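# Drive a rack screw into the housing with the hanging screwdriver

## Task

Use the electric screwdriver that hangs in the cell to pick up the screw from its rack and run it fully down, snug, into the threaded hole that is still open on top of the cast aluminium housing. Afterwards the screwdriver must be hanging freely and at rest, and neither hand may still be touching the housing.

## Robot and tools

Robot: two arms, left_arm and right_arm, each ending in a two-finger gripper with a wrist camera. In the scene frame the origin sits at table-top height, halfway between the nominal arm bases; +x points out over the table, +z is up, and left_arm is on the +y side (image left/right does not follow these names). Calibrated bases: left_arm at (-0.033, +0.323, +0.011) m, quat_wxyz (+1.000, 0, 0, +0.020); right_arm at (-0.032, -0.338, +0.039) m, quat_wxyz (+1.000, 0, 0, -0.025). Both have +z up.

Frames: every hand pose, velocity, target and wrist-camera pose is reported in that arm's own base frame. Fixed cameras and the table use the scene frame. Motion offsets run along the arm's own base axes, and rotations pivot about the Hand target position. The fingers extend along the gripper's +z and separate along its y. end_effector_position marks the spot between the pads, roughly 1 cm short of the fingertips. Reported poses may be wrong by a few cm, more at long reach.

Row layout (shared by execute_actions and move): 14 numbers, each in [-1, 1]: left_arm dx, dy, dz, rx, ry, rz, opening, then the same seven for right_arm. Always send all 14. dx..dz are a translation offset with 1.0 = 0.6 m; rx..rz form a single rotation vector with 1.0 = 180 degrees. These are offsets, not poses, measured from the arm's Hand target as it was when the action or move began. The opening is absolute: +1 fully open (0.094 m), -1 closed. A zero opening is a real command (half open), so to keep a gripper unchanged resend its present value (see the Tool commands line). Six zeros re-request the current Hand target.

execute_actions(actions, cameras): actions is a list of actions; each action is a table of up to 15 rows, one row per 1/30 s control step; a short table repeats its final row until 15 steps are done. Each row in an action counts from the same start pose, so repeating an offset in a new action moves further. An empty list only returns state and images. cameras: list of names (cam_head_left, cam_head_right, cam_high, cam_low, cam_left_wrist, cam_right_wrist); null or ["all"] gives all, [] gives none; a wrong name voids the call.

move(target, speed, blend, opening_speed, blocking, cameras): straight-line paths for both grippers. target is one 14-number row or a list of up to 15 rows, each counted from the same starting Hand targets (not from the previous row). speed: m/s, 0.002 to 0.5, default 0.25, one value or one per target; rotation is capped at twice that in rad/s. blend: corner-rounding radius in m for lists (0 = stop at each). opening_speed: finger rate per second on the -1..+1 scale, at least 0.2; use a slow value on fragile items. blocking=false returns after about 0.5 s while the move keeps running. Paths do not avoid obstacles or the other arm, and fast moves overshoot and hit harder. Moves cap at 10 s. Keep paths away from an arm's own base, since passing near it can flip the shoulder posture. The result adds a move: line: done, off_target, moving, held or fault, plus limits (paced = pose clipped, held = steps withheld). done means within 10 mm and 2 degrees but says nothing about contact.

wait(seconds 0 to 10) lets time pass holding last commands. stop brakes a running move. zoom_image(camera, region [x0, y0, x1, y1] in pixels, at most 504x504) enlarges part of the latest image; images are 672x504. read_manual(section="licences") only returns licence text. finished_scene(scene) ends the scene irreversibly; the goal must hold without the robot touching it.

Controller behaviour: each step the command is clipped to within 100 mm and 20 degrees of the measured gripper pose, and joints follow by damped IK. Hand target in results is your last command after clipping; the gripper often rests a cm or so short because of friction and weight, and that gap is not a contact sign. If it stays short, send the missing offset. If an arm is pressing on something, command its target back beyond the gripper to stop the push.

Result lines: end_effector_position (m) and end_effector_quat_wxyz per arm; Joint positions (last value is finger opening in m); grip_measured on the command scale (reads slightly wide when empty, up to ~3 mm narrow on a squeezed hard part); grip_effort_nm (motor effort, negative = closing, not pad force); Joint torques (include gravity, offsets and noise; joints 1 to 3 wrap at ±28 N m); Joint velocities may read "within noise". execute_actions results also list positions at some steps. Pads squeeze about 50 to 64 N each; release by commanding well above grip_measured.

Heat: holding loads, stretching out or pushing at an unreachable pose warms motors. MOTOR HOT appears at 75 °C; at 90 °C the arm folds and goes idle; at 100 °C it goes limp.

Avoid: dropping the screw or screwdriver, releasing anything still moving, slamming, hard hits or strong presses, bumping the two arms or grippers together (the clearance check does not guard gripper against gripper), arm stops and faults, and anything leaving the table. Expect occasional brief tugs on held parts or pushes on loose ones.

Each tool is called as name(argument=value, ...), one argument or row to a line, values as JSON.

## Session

execute_actions(
  actions=[],
)

Scene clock: 0.00 s.
left_arm: end_effector_position=(+0.3974, +0.0198, +0.1260) grip_measured=+1.000 grip_effort_nm=n/a end_effector_quat_wxyz=(+0.642, -0.052, +0.765, +0.020) | right_arm: end_effector_position=(+0.3878, -0.0199, +0.1208) grip_measured=+1.000 grip_effort_nm=n/a end_effector_quat_wxyz=(+0.631, +0.014, +0.775, -0.044)
Joint positions: left_arm=[0.006 1.565 0.319 1.069 -0.092 -0.053 0.094] | right_arm=[-0.027 1.525 0.289 1.034 0.059 -0.039 0.094]
Joint velocities: within noise
Joint torques (N m): no reading
Heat: left arm: 31 °C; right arm: 33 °C.
Hand target: left_arm +0.3988, +0.0199, +0.1304; +0.646, -0.052, +0.761, +0.020 | right_arm +0.3907, -0.0200, +0.1309; +0.643, +0.014, +0.765, -0.044
Tool commands: left_gripper/opening=+1.0 right_gripper/opening=+1.0

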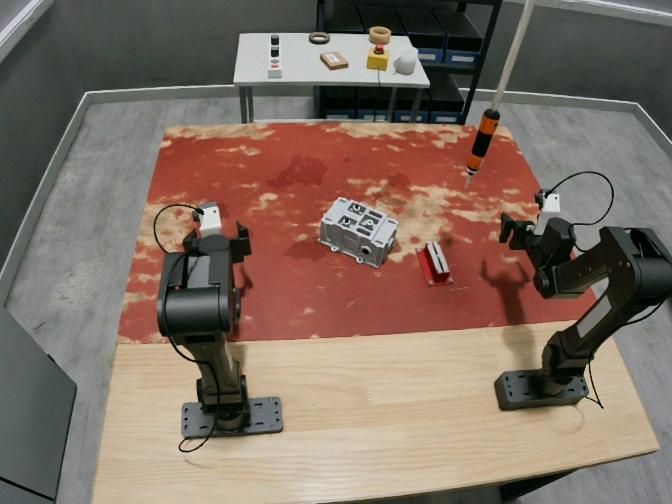

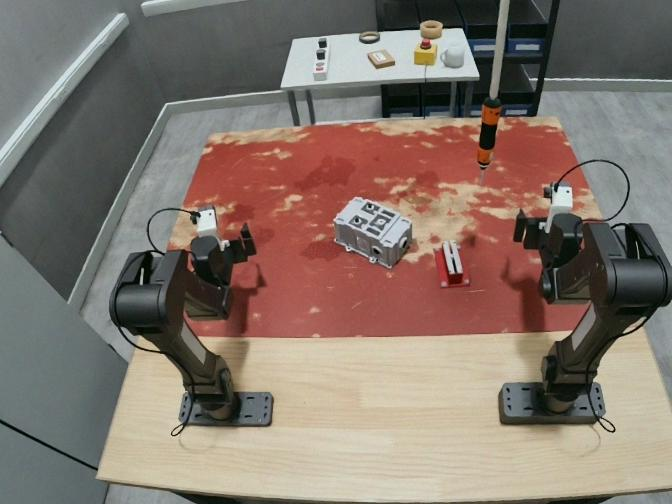

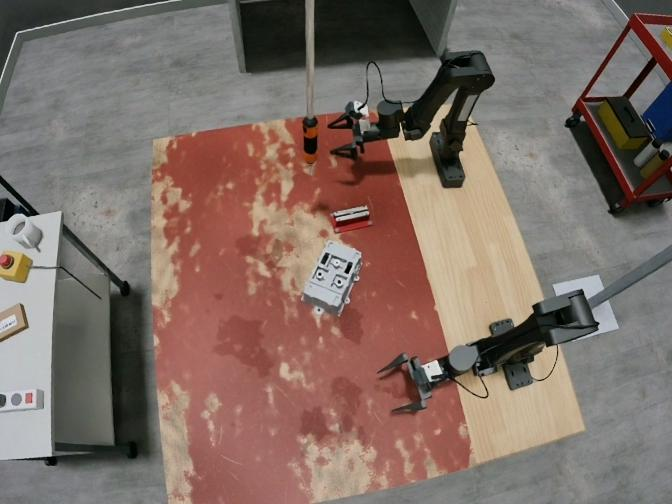

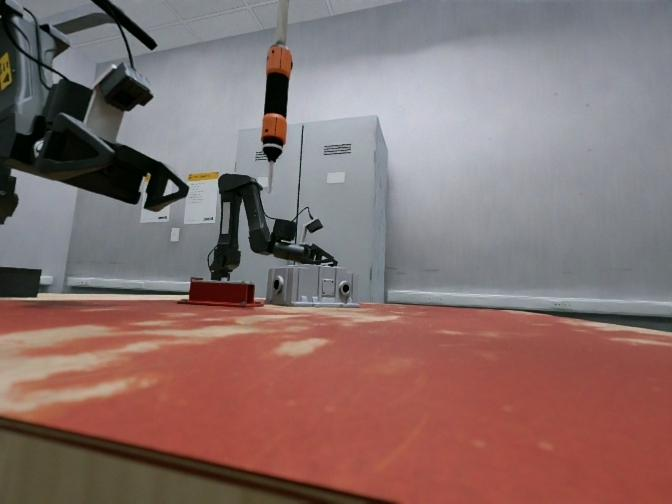

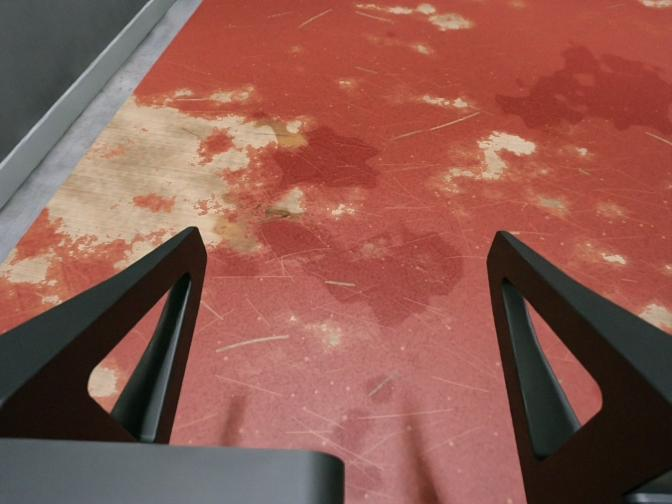

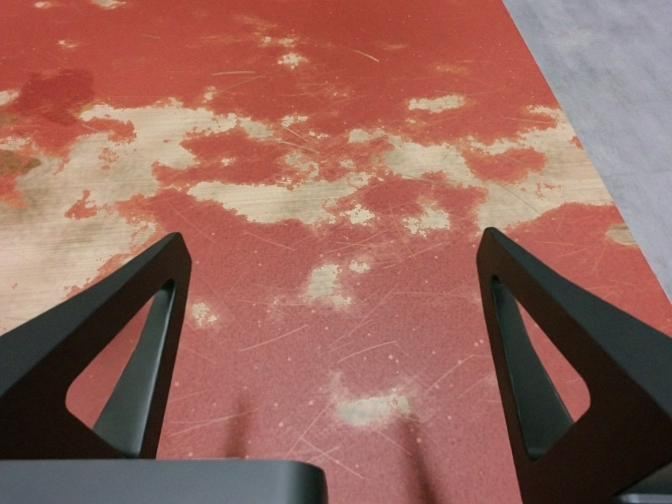

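zoom_image(
  camera="cam_high",
  region=[290, 190, 390, 320],
)

zoom_image(
  camera="cam_head_right",
  region=[320, 180, 480, 300],
)

Scaled by 3.877 from the camera's 672x504 image, which has a finer 960x720 frame.

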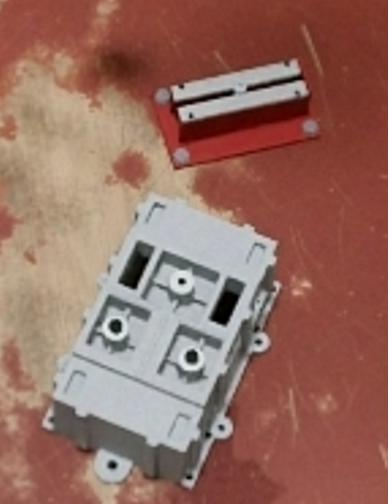

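Scaled by 3.150 from the camera's 672x504 image, which has a finer 960x720 frame.

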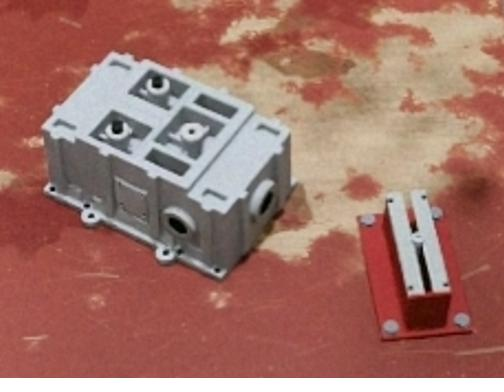

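move(
  target=[
    [-0.04,-0.2,0.2,-0.01,-0.018,-0.17,1,-0.026,0.03,0.207,0.0115,-0.016,0.092,1],
    [-0.085,-0.66,0.116,-0.03,-0.053,-0.531,1,-0.026,0.083,0.207,0.0345,-0.047,0.275,1],
  ],
  speed=0.2,
  blend=0.05,
)

Scene clock: 46.30 s.
left_arm: end_effector_position=(+0.3445, -0.3715, +0.1979) grip_measured=+1.000 grip_effort_nm=-0.027 end_effector_quat_wxyz=(+0.497, +0.492, +0.511, -0.500) | right_arm: end_effector_position=(+0.3703, +0.0324, +0.2407) grip_measured=+1.000 grip_effort_nm=0.022 end_effector_quat_wxyz=(+0.641, -0.257, +0.668, +0.278)
Joint positions: left_arm=[-0.517 1.988 1.062 0.912 1.038 -0.009 0.094] | right_arm=[-0.367 1.393 0.615 0.72 -1.144 -0.01 0.094]
Joint torques (N m): left_arm=[-0.27 -7.99 9.94 1.73 0.13 0.07] | right_arm=[-0.61 -4.62 9.2 1.52 -0.17 0.03]
Heat: left arm: 32 °C; right arm: 38 °C.
Hand target: left_arm +0.3478, -0.3761, +0.2000; +0.500, +0.499, +0.500, -0.500 | right_arm +0.3751, +0.0297, +0.2550; +0.653, -0.270, +0.654, +0.270
Off the commanded pose: left_arm 0.006 m, 2 deg | right_arm 0.015 m, 3 deg.
move: off_target (right_arm)

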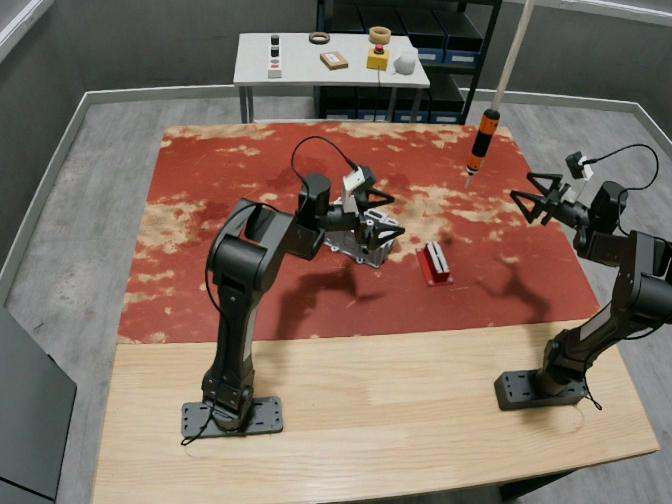

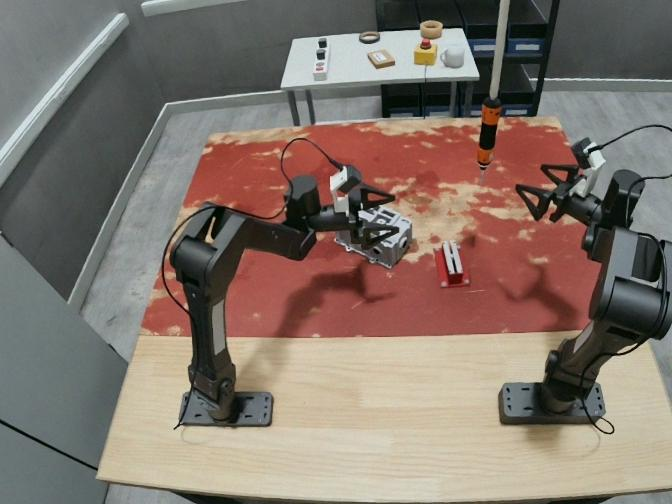

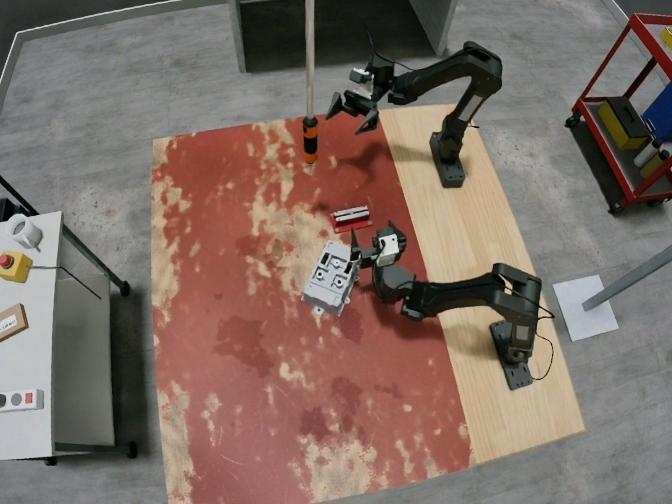

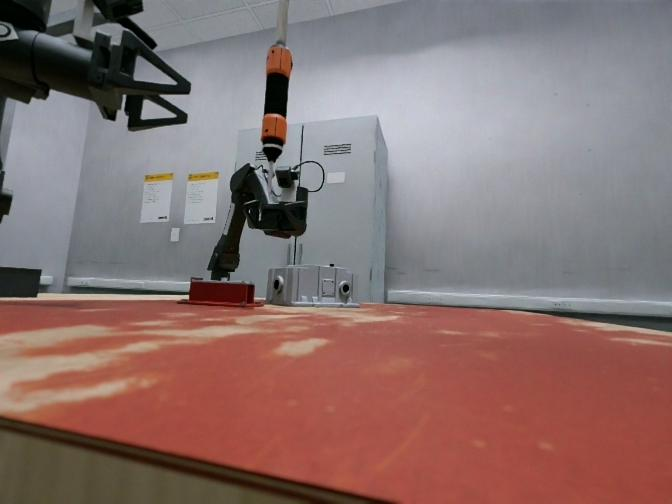

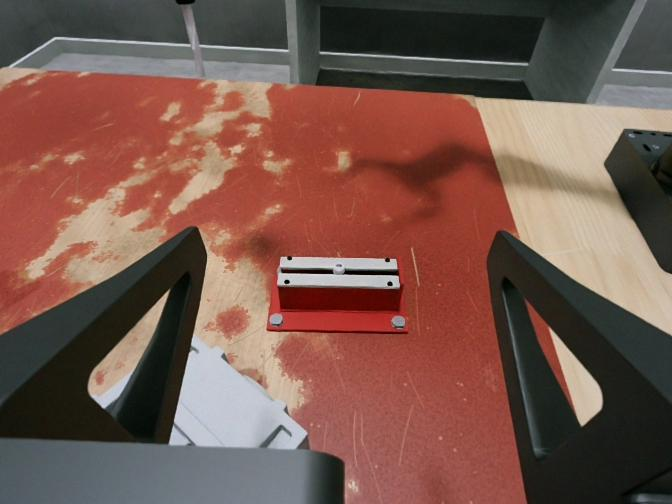

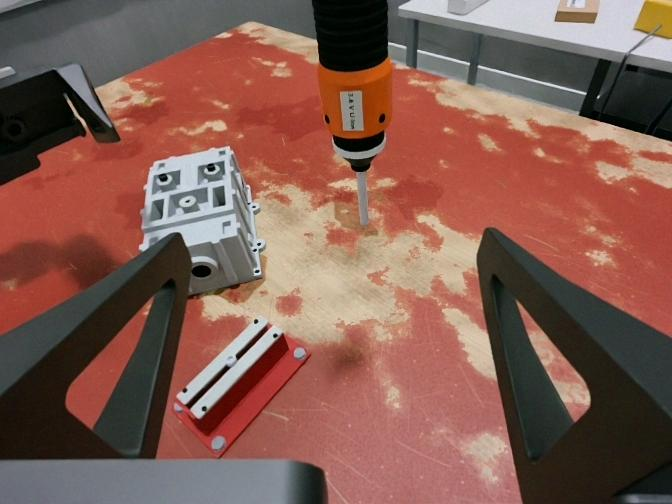

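move(
  target=[
    [0,0,0,0,0,0,1,0.04,0.03,0.025,0,0,0,1],
    [0,0,0,0,0,0,1,0.163,0.139,0.025,0,0,0,1],
  ],
  speed=0.1,
  blend=0.02,
  cameras=["cam_right_wrist","cam_low","cam_high"],
)

Scene clock: 74.50 s.
left_arm: end_effector_position=(+0.3444, -0.3715, +0.1979) grip_measured=+1.000 grip_effort_nm=-0.022 end_effector_quat_wxyz=(+0.497, +0.493, +0.511, -0.500) | right_arm: end_effector_position=(+0.4652, +0.1137, +0.2601) grip_measured=+1.000 grip_effort_nm=0.022 end_effector_quat_wxyz=(+0.646, -0.271, +0.658, +0.275)
Joint positions: left_arm=[-0.517 1.988 1.062 0.912 1.038 -0.009 0.094] | right_arm=[-0.042 1.672 0.948 0.705 -0.835 -0.003 0.094]
Joint torques (N m): left_arm=[-0.2 -7.95 9.91 1.73 0.13 0.07] | right_arm=[0.13 -7.66 9.68 1.34 0.1 0.04]
Heat: left arm: 37 °C; right arm: 38 °C.
Hand target: left_arm +0.3478, -0.3761, +0.1999; +0.500, +0.499, +0.500, -0.500 | right_arm +0.4729, +0.1132, +0.2701; +0.653, -0.270, +0.654, +0.270
Off the commanded pose: left_arm 0.006 m, 2 deg | right_arm 0.013 m, 1 deg.
move: off_target (right_arm); blend cut to 0.017 m at target 1
Images, in order: cam_high, cam_low, cam_right_wrist.

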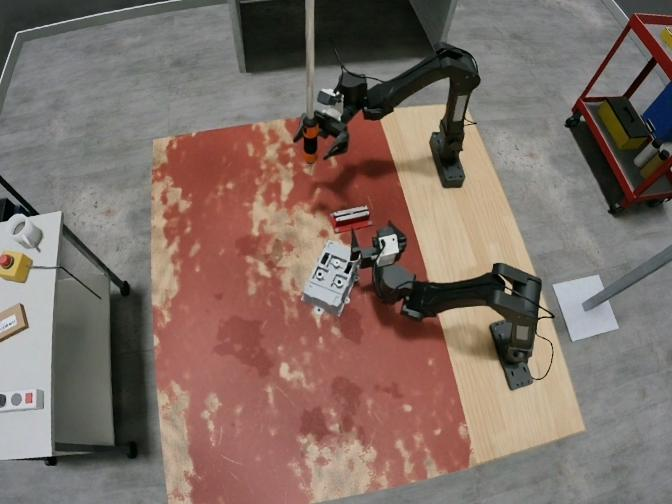

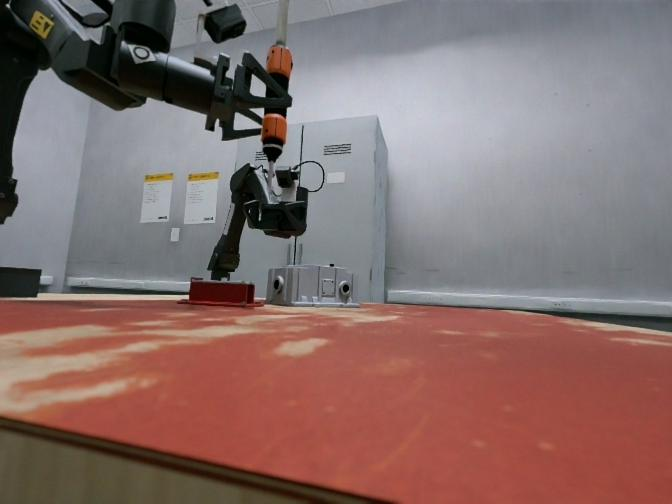

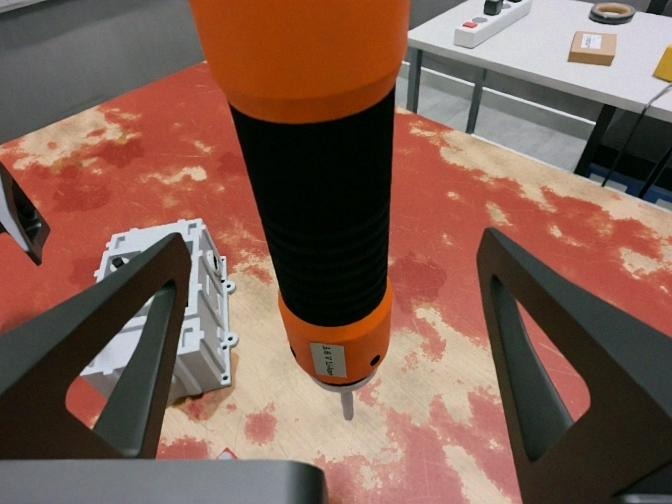

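move(
  target=[
    [0,0,0,0,0,0,1,0,0,0,0,0,0,-0.4],
  ],
  opening_speed=0.8,
  cameras=[],
)

move(
  target=[0,0,0,0,0,0,1,-0.205,0.119,-0.162,0,0,0,-0.4],
  speed=0.12,
  cameras=["cam_right_wrist","cam_left_wrist"],
)

zoom_image(
  camera="cam_right_wrist",
  region=[270, 350, 420, 470],
)

zoom_image(
  camera="cam_left_wrist",
  region=[270, 150, 450, 350],
)

Scene clock: 96.73 s.
left_arm: end_effector_position=(+0.3444, -0.3715, +0.1979) grip_measured=+1.000 grip_effort_nm=-0.027 end_effector_quat_wxyz=(+0.497, +0.493, +0.511, -0.500) | right_arm: end_effector_position=(+0.4655, +0.1134, +0.2598) grip_measured=-0.280 grip_effort_nm=-1.004 end_effector_quat_wxyz=(+0.646, -0.270, +0.659, +0.275)
Joint positions: left_arm=[-0.517 1.988 1.062 0.912 1.038 -0.009 0.094] | right_arm=[-0.042 1.672 0.948 0.703 -0.832 -0.002 0.034]
Joint torques (N m): left_arm=[-0.25 -8.01 9.95 1.73 0.14 0.06] | right_arm=[0.09 -7.53 9.74 1.36 0.1 0]
Hand target: left_arm +0.3477, -0.3761, +0.1999; +0.500, +0.499, +0.500, -0.500 | right_arm +0.4729, +0.1132, +0.2701; +0.653, -0.270, +0.654, +0.270
Off the commanded pose: left_arm 0.006 m, 1 deg | right_arm 0.013 m, 1 deg.
move: off_target (right_arm)

Scene clock: 98.97 s.
left_arm: end_effector_position=(+0.3444, -0.3715, +0.1979) grip_measured=+1.000 grip_effort_nm=-0.027 end_effector_quat_wxyz=(+0.497, +0.493, +0.511, -0.500) | right_arm: end_effector_position=(+0.3529, +0.1843, +0.1687) grip_measured=-0.281 grip_effort_nm=-1.013 end_effector_quat_wxyz=(+0.646, -0.270, +0.660, +0.271)
Joint positions: left_arm=[-0.517 1.988 1.062 0.912 1.038 -0.009 0.094] | right_arm=[0.248 1.583 0.363 1.199 -0.536 -0.001 0.034]
Joint torques (N m): left_arm=[-0.25 -8.02 9.95 1.74 0.14 0.06] | right_arm=[0.46 -6.48 3.75 1.73 0.02 0.02]
Hand target: left_arm +0.3477, -0.3761, +0.1999; +0.500, +0.499, +0.500, -0.500 | right_arm +0.3499, +0.1846, +0.1729; +0.653, -0.270, +0.654, +0.270
Off the commanded pose: left_arm 0.006 m, 2 deg | right_arm 0.005 m, 1 deg.
move: done
Images, in order: cam_left_wrist, cam_right_wrist.

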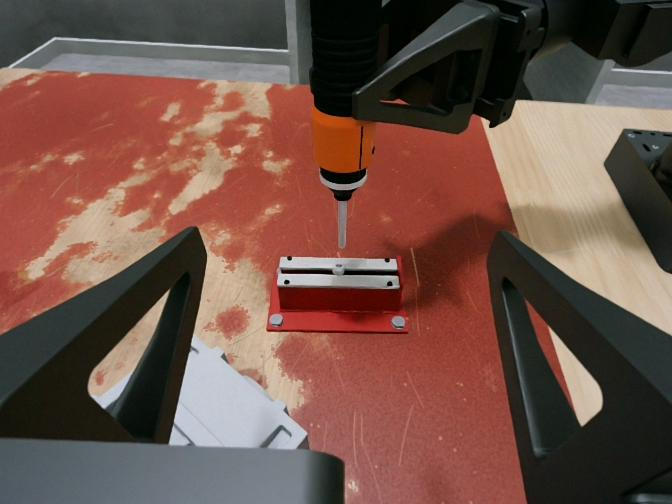

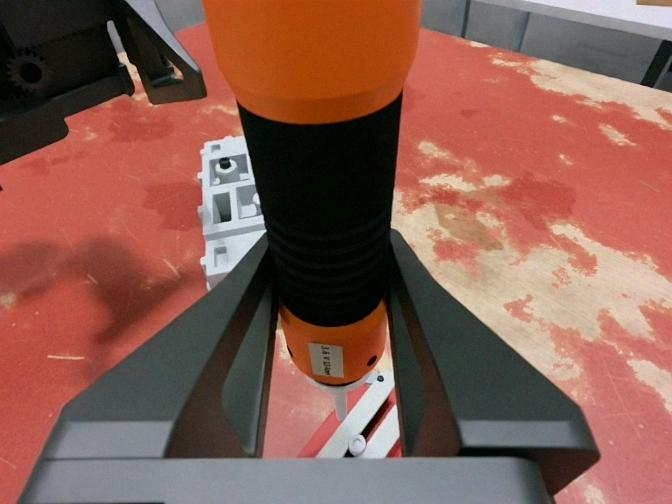

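Scaled by 3.360 from the camera's 672x504 image, which has a finer 960x720 frame.

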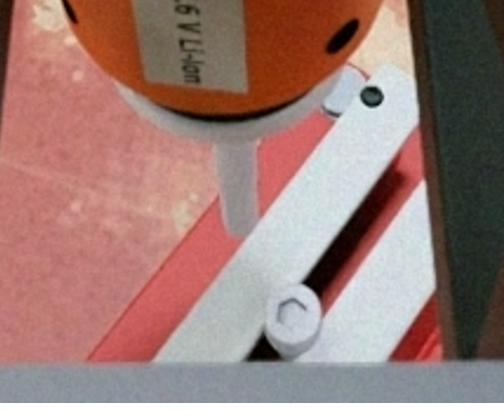

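Scaled by 2.520 from the camera's 672x504 image, which has a finer 960x720 frame.

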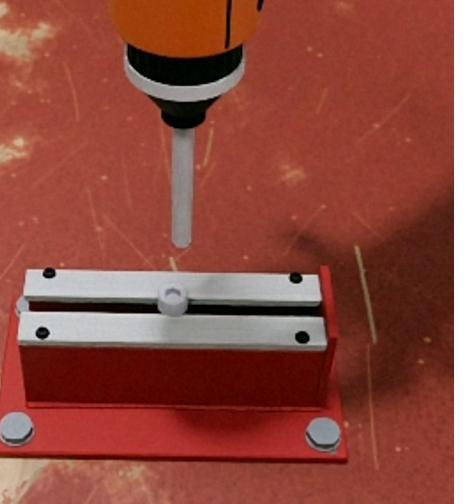

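move(
  target=[0,0,0,0,0,0,1,0.0058,-0.0115,-0.027,0,0,0,-0.4],
  speed=0.06,
  cameras=["cam_right_wrist","cam_left_wrist"],
)

zoom_image(
  camera="cam_right_wrist",
  region=[290, 380, 410, 460],
)

zoom_image(
  camera="cam_left_wrist",
  region=[280, 200, 400, 320],
)

Scene clock: 122.43 s.
left_arm: end_effector_position=(+0.3444, -0.3715, +0.1979) grip_measured=+1.000 grip_effort_nm=-0.022 end_effector_quat_wxyz=(+0.497, +0.493, +0.511, -0.500) | right_arm: end_effector_position=(+0.3571, +0.1772, +0.1603) grip_measured=-0.281 grip_effort_nm=-1.013 end_effector_quat_wxyz=(+0.656, -0.266, +0.655, +0.265)
Joint positions: left_arm=[-0.517 1.988 1.062 0.912 1.038 -0.009 0.094] | right_arm=[0.224 1.662 0.35 1.312 -0.546 -0.001 0.034]
Joint torques (N m): left_arm=[-0.24 -7.99 9.98 1.74 0.14 0.06] | right_arm=[-0.39 -5.26 3.37 1.75 -0.18 0.01]
Hand target: left_arm +0.3477, -0.3761, +0.1999; +0.500, +0.499, +0.500, -0.500 | right_arm +0.3534, +0.1777, +0.1566; +0.653, -0.270, +0.654, +0.270
Off the commanded pose: left_arm 0.006 m, 2 deg | right_arm 0.005 m, 1 deg.
move: done
Images, in order: cam_left_wrist, cam_right_wrist.

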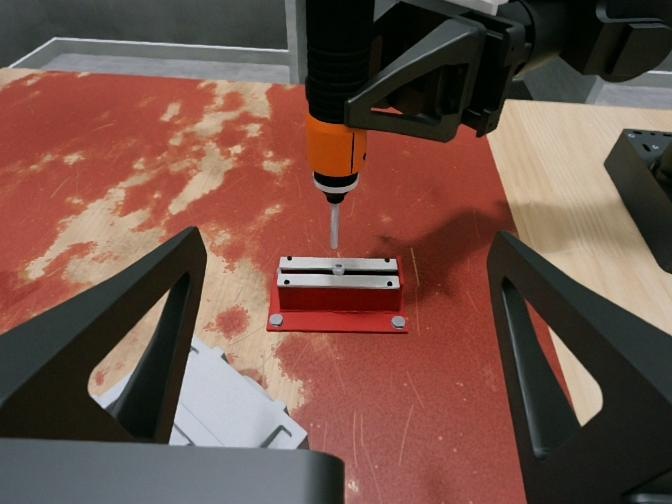

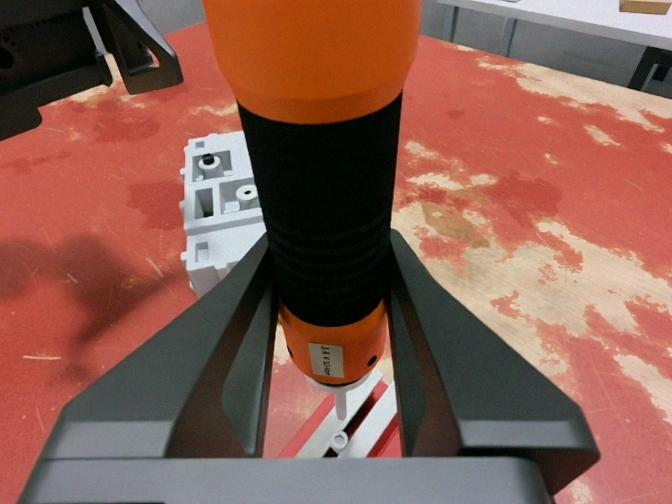

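Scaled by 4.200 from the camera's 672x504 image, which has a finer 960x720 frame.

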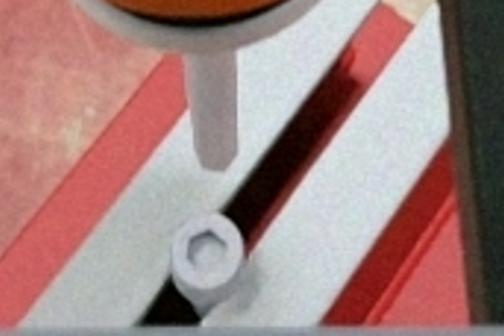

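Scaled by 4.200 from the camera's 672x504 image, which has a finer 960x720 frame.

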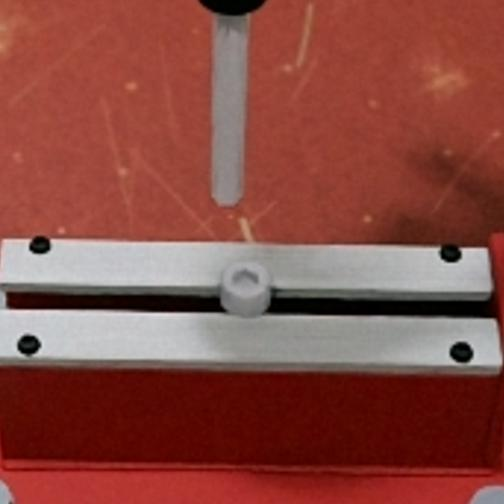

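move(
  target=[0,0,0,0,0,0,1,-0.0053,-0.001,-0.021,0,0,0,-0.4],
  speed=0.04,
  cameras=["cam_right_wrist","cam_left_wrist"],
)

zoom_image(
  camera="cam_right_wrist",
  region=[290, 380, 410, 460],
)

zoom_image(
  camera="cam_left_wrist",
  region=[280, 200, 400, 320],
)

Scene clock: 144.67 s.
left_arm: end_effector_position=(+0.3444, -0.3715, +0.1979) grip_measured=+1.000 grip_effort_nm=-0.017 end_effector_quat_wxyz=(+0.497, +0.493, +0.511, -0.500) | right_arm: end_effector_position=(+0.3541, +0.1766, +0.1481) grip_measured=-0.281 grip_effort_nm=-1.009 end_effector_quat_wxyz=(+0.657, -0.266, +0.654, +0.265)
Joint positions: left_arm=[-0.517 1.988 1.062 0.912 1.038 -0.009 0.094] | right_arm=[0.224 1.732 0.326 1.409 -0.547 -0.001 0.034]
Joint torques (N m): left_arm=[-0.24 -7.97 9.91 1.73 0.14 0.06] | right_arm=[-0.34 -5.16 2.77 1.7 -0.18 0.02]
Hand target: left_arm +0.3477, -0.3761, +0.1999; +0.500, +0.499, +0.500, -0.500 | right_arm +0.3502, +0.1771, +0.1440; +0.653, -0.270, +0.654, +0.270
Off the commanded pose: left_arm 0.006 m, 2 deg | right_arm 0.006 m, 1 deg.
move: done
Images, in order: cam_left_wrist, cam_right_wrist.

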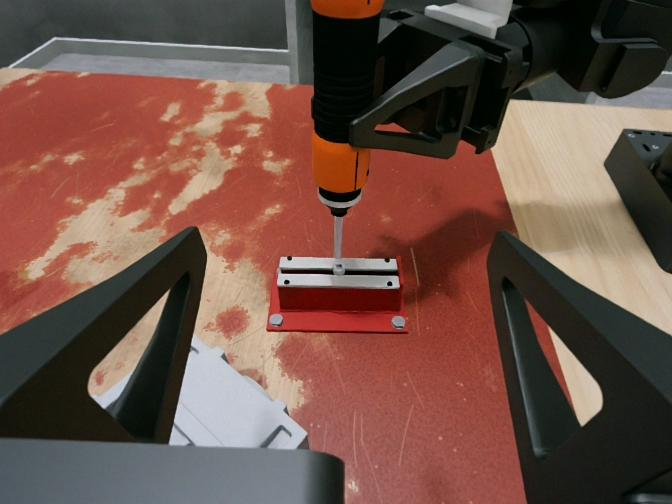

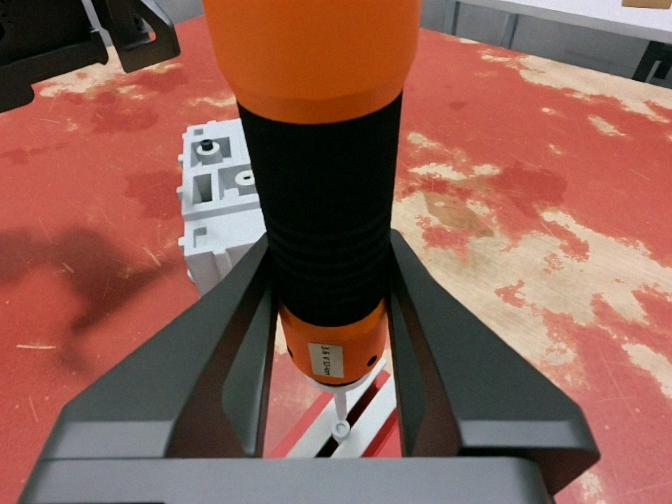

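Scaled by 4.200 from the camera's 672x504 image, which has a finer 960x720 frame.

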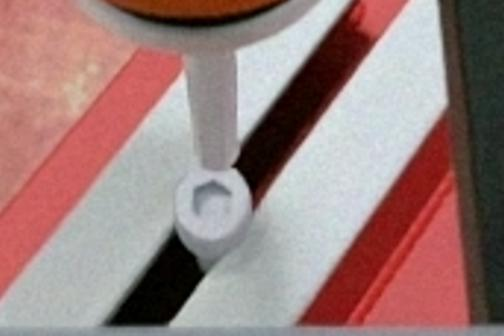

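Scaled by 4.200 from the camera's 672x504 image, which has a finer 960x720 frame.

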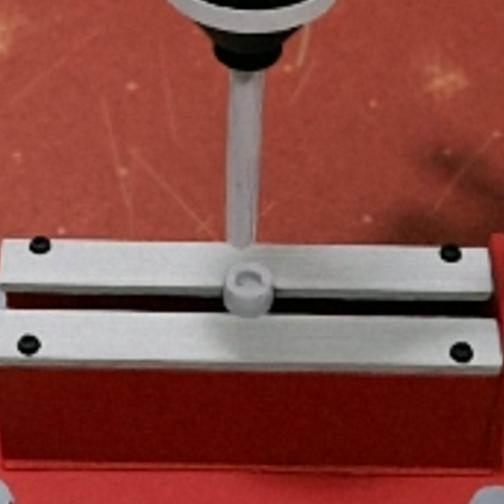

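move(
  target=[0,0,0,0,0,0,1,-0.002,0.0005,-0.015,0,0,0,-0.4],
  speed=0.03,
  cameras=["cam_right_wrist","cam_left_wrist"],
)

zoom_image(
  camera="cam_right_wrist",
  region=[290, 380, 410, 460],
)

zoom_image(
  camera="cam_left_wrist",
  region=[280, 200, 400, 320],
)

Scene clock: 155.13 s.
left_arm: end_effector_position=(+0.3444, -0.3715, +0.1979) grip_measured=+1.000 grip_effort_nm=-0.022 end_effector_quat_wxyz=(+0.497, +0.493, +0.511, -0.500) | right_arm: end_effector_position=(+0.3532, +0.1764, +0.1392) grip_measured=-0.281 grip_effort_nm=-1.009 end_effector_quat_wxyz=(+0.657, -0.266, +0.654, +0.265)
Joint positions: left_arm=[-0.517 1.988 1.062 0.912 1.038 -0.009 0.094] | right_arm=[0.224 1.79 0.317 1.477 -0.547 -0.001 0.034]
Joint torques (N m): left_arm=[-0.25 -7.97 9.94 1.74 0.14 0.08] | right_arm=[-0.02 -5.29 2.59 1.7 -0.14 -0.01]
Hand target: left_arm +0.3477, -0.3761, +0.1999; +0.500, +0.499, +0.500, -0.500 | right_arm +0.3489, +0.1774, +0.1350; +0.653, -0.270, +0.654, +0.270
Off the commanded pose: left_arm 0.006 m, 2 deg | right_arm 0.006 m, 1 deg.
move: done
Images, in order: cam_left_wrist, cam_right_wrist.

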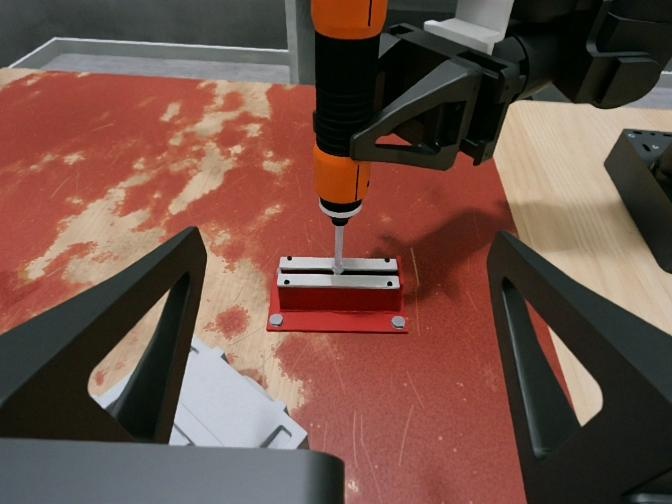

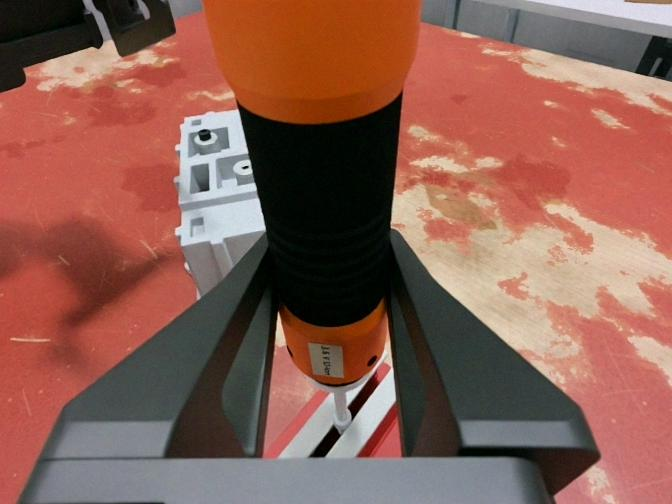

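Scaled by 4.200 from the camera's 672x504 image, which has a finer 960x720 frame.

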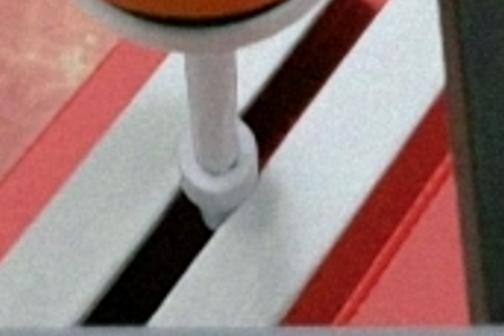

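Scaled by 4.200 from the camera's 672x504 image, which has a finer 960x720 frame.

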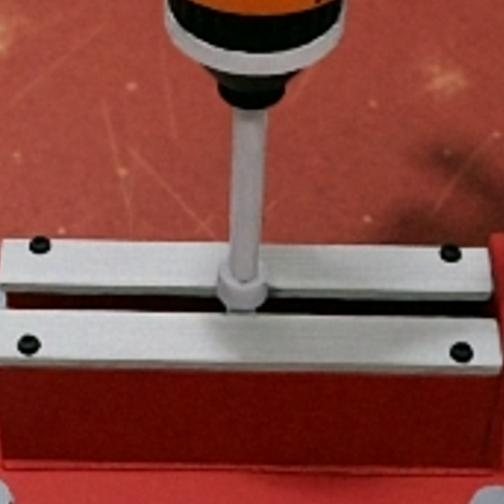

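move(
  target=[
    [0,0.05,0,0,0,0.03,1,0,0,0.2,0,0,0,-0.4],
    [0,0.275,-0.058,0,0,0.25,1,0.138,0.323,0.212,0,0,0,-0.4],
  ],
  speed=0.12,
  blend=0.01,
)

zoom_image(
  camera="cam_left_wrist",
  region=[220, 0, 460, 280],
)

zoom_image(
  camera="cam_right_wrist",
  region=[270, 350, 420, 470],
)

Scene clock: 179.90 s.
left_arm: end_effector_position=(+0.3493, -0.2163, +0.1575) grip_measured=+1.000 grip_effort_nm=-0.022 end_effector_quat_wxyz=(+0.642, +0.273, +0.660, -0.279) | right_arm: end_effector_position=(+0.4288, +0.3638, +0.2534) grip_measured=-0.281 grip_effort_nm=-1.013 end_effector_quat_wxyz=(+0.648, -0.267, +0.661, +0.270)
Joint positions: left_arm=[-0.377 1.67 0.38 1.268 0.424 -0.009 0.094] | right_arm=[0.667 1.841 1.123 0.702 -0.112 0.009 0.034]
Joint torques (N m): left_arm=[0.62 -8.03 4.3 2.09 -0.13 0.07] | right_arm=[0.62 -9.28 9.88 1.47 0.03 -0.12]
Hand target: left_arm +0.3478, -0.2111, +0.1652; +0.654, +0.270, +0.653, -0.271 | right_arm +0.4318, +0.3711, +0.2623; +0.653, -0.270, +0.654, +0.270
Off the commanded pose: left_arm 0.009 m, 2 deg | right_arm 0.012 m, 1 deg.
move: off_target (right_arm)

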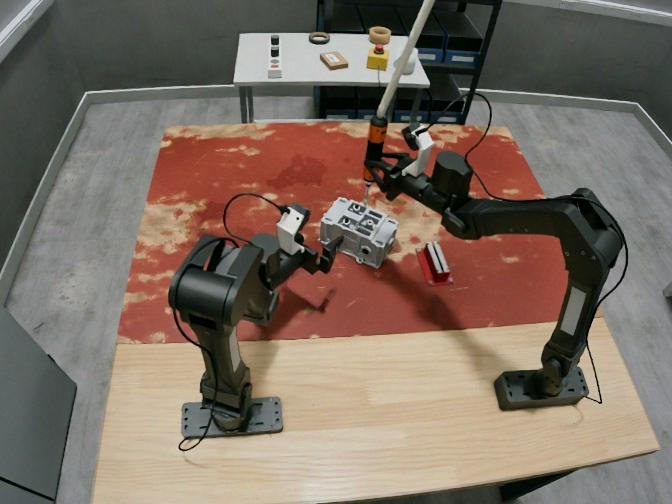

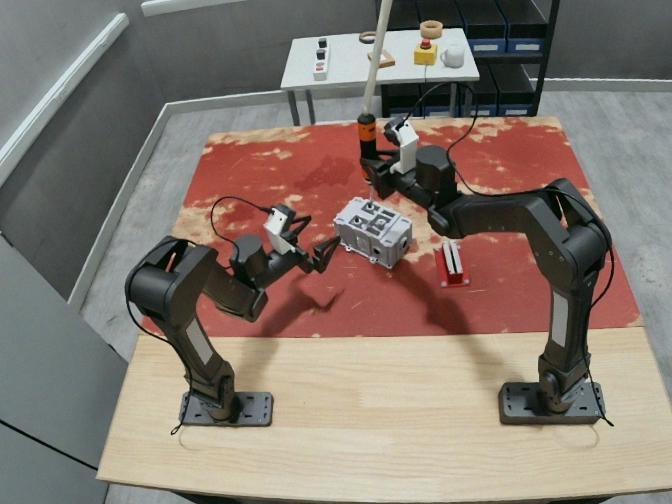

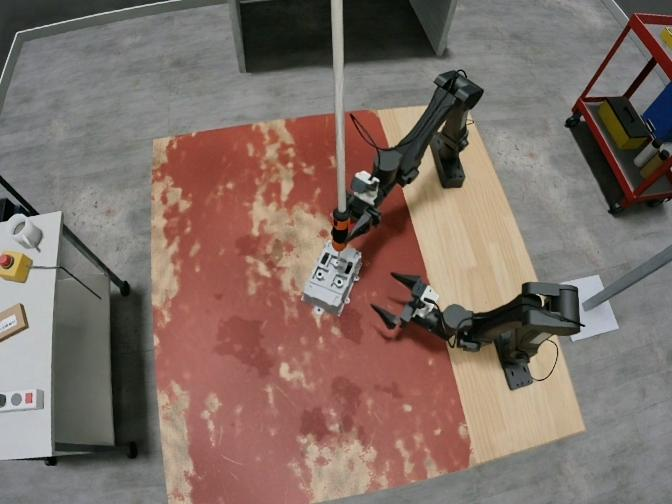

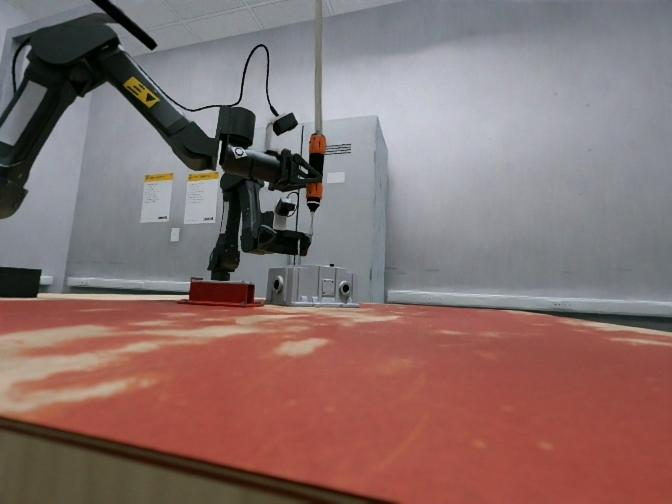

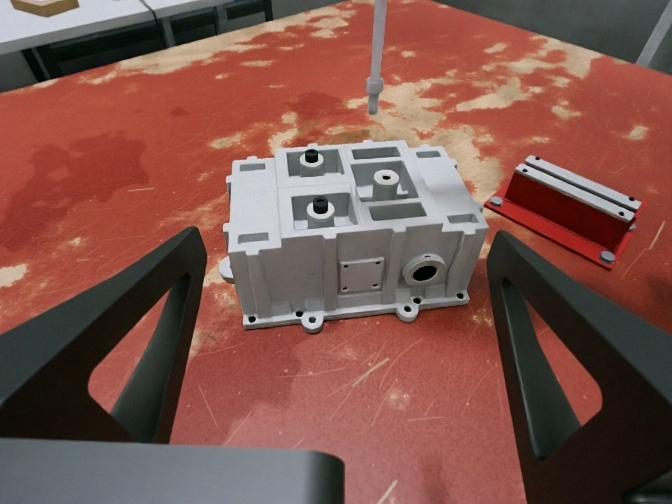

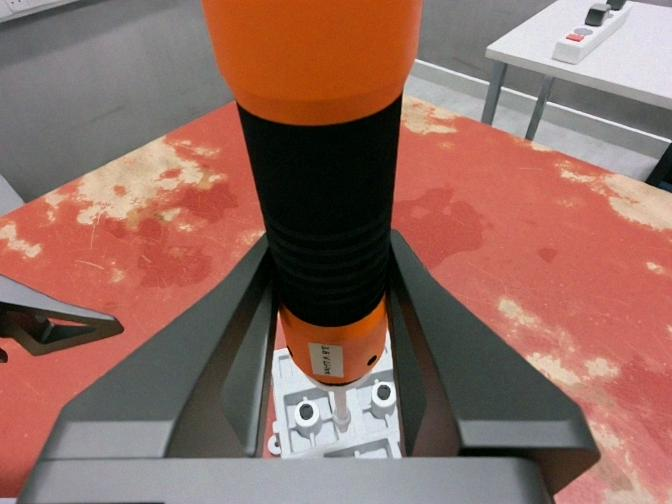

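Scaled by 1.800 from the camera's 672x504 image, which has a finer 960x720 frame.

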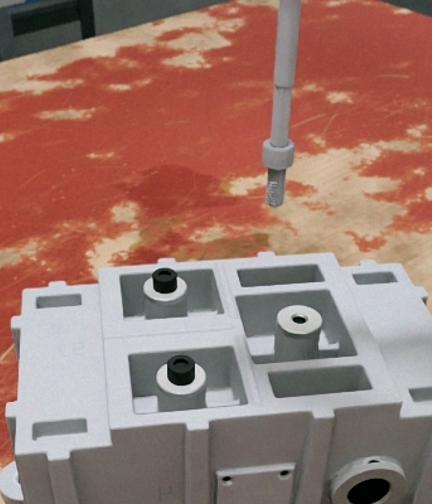

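Scaled by 3.360 from the camera's 672x504 image, which has a finer 960x720 frame.

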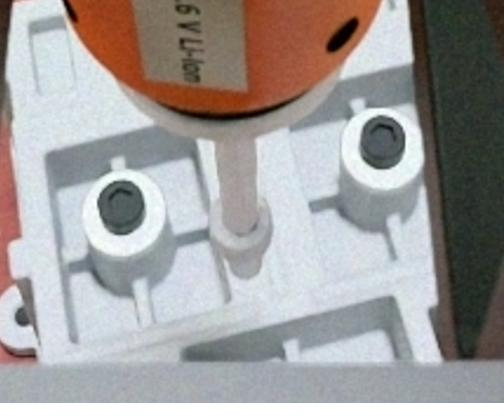

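move(
  target=[0,0,0,0,0,0,1,-0.0103,-0.04,-0.087,0,0,0,-0.4],
  speed=0.08,
  cameras=["cam_left_wrist","cam_right_wrist"],
)

zoom_image(
  camera="cam_left_wrist",
  region=[310, 70, 450, 210],
)

zoom_image(
  camera="cam_right_wrist",
  region=[290, 380, 410, 460],
)

Scene clock: 236.70 s.
left_arm: end_effector_position=(+0.3495, -0.2162, +0.1578) grip_measured=+1.000 grip_effort_nm=-0.027 end_effector_quat_wxyz=(+0.643, +0.272, +0.660, -0.279) | right_arm: end_effector_position=(+0.4283, +0.3452, +0.2160) grip_measured=-0.281 grip_effort_nm=-1.004 end_effector_quat_wxyz=(+0.655, -0.260, +0.657, +0.267)
Joint positions: left_arm=[-0.377 1.67 0.38 1.269 0.423 -0.009 0.094] | right_arm=[0.635 1.888 0.993 0.895 -0.129 0.009 0.034]
Joint torques (N m): left_arm=[0.61 -8.06 4.27 2.07 -0.11 0.09] | right_arm=[-0.09 -9.33 5.22 1.8 -0.22 -0.07]
Hand target: left_arm +0.3478, -0.2110, +0.1653; +0.654, +0.270, +0.653, -0.271 | right_arm +0.4256, +0.3472, +0.2102; +0.653, -0.270, +0.654, +0.270
Off the commanded pose: left_arm 0.009 m, 2 deg | right_arm 0.007 m, 1 deg.
move: done
Images, in order: cam_left_wrist, cam_right_wrist.

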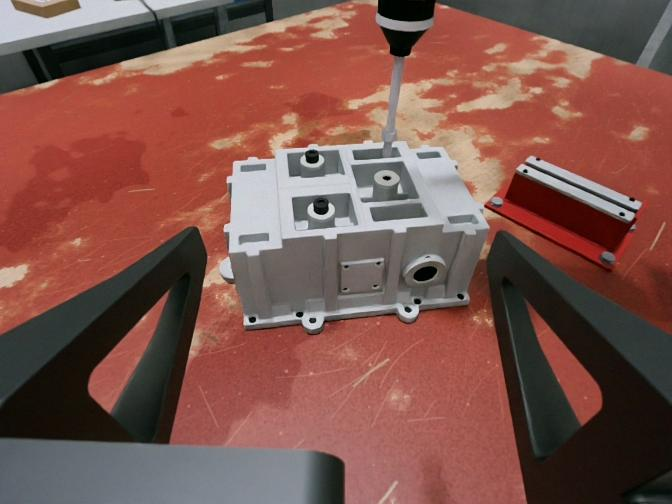

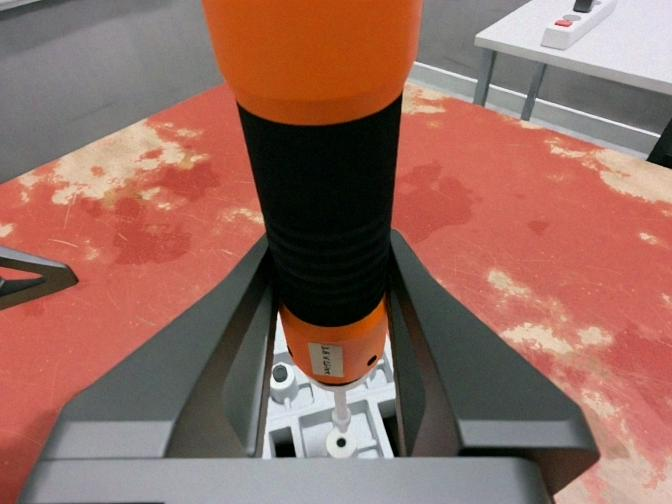

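Scaled by 3.600 from the camera's 672x504 image, which has a finer 960x720 frame.

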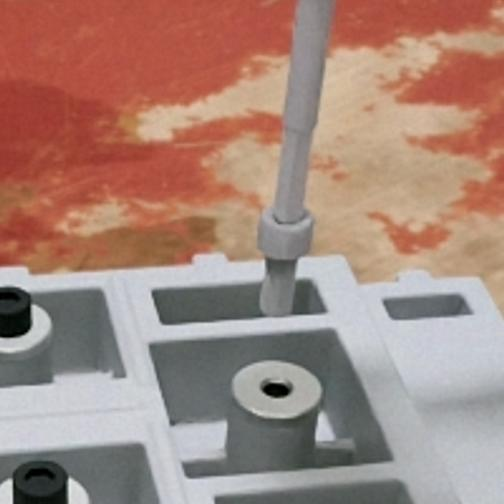

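Scaled by 4.200 from the camera's 672x504 image, which has a finer 960x720 frame.

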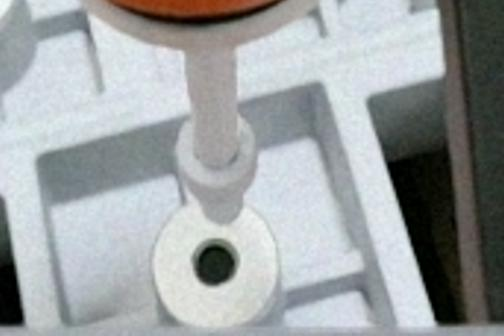

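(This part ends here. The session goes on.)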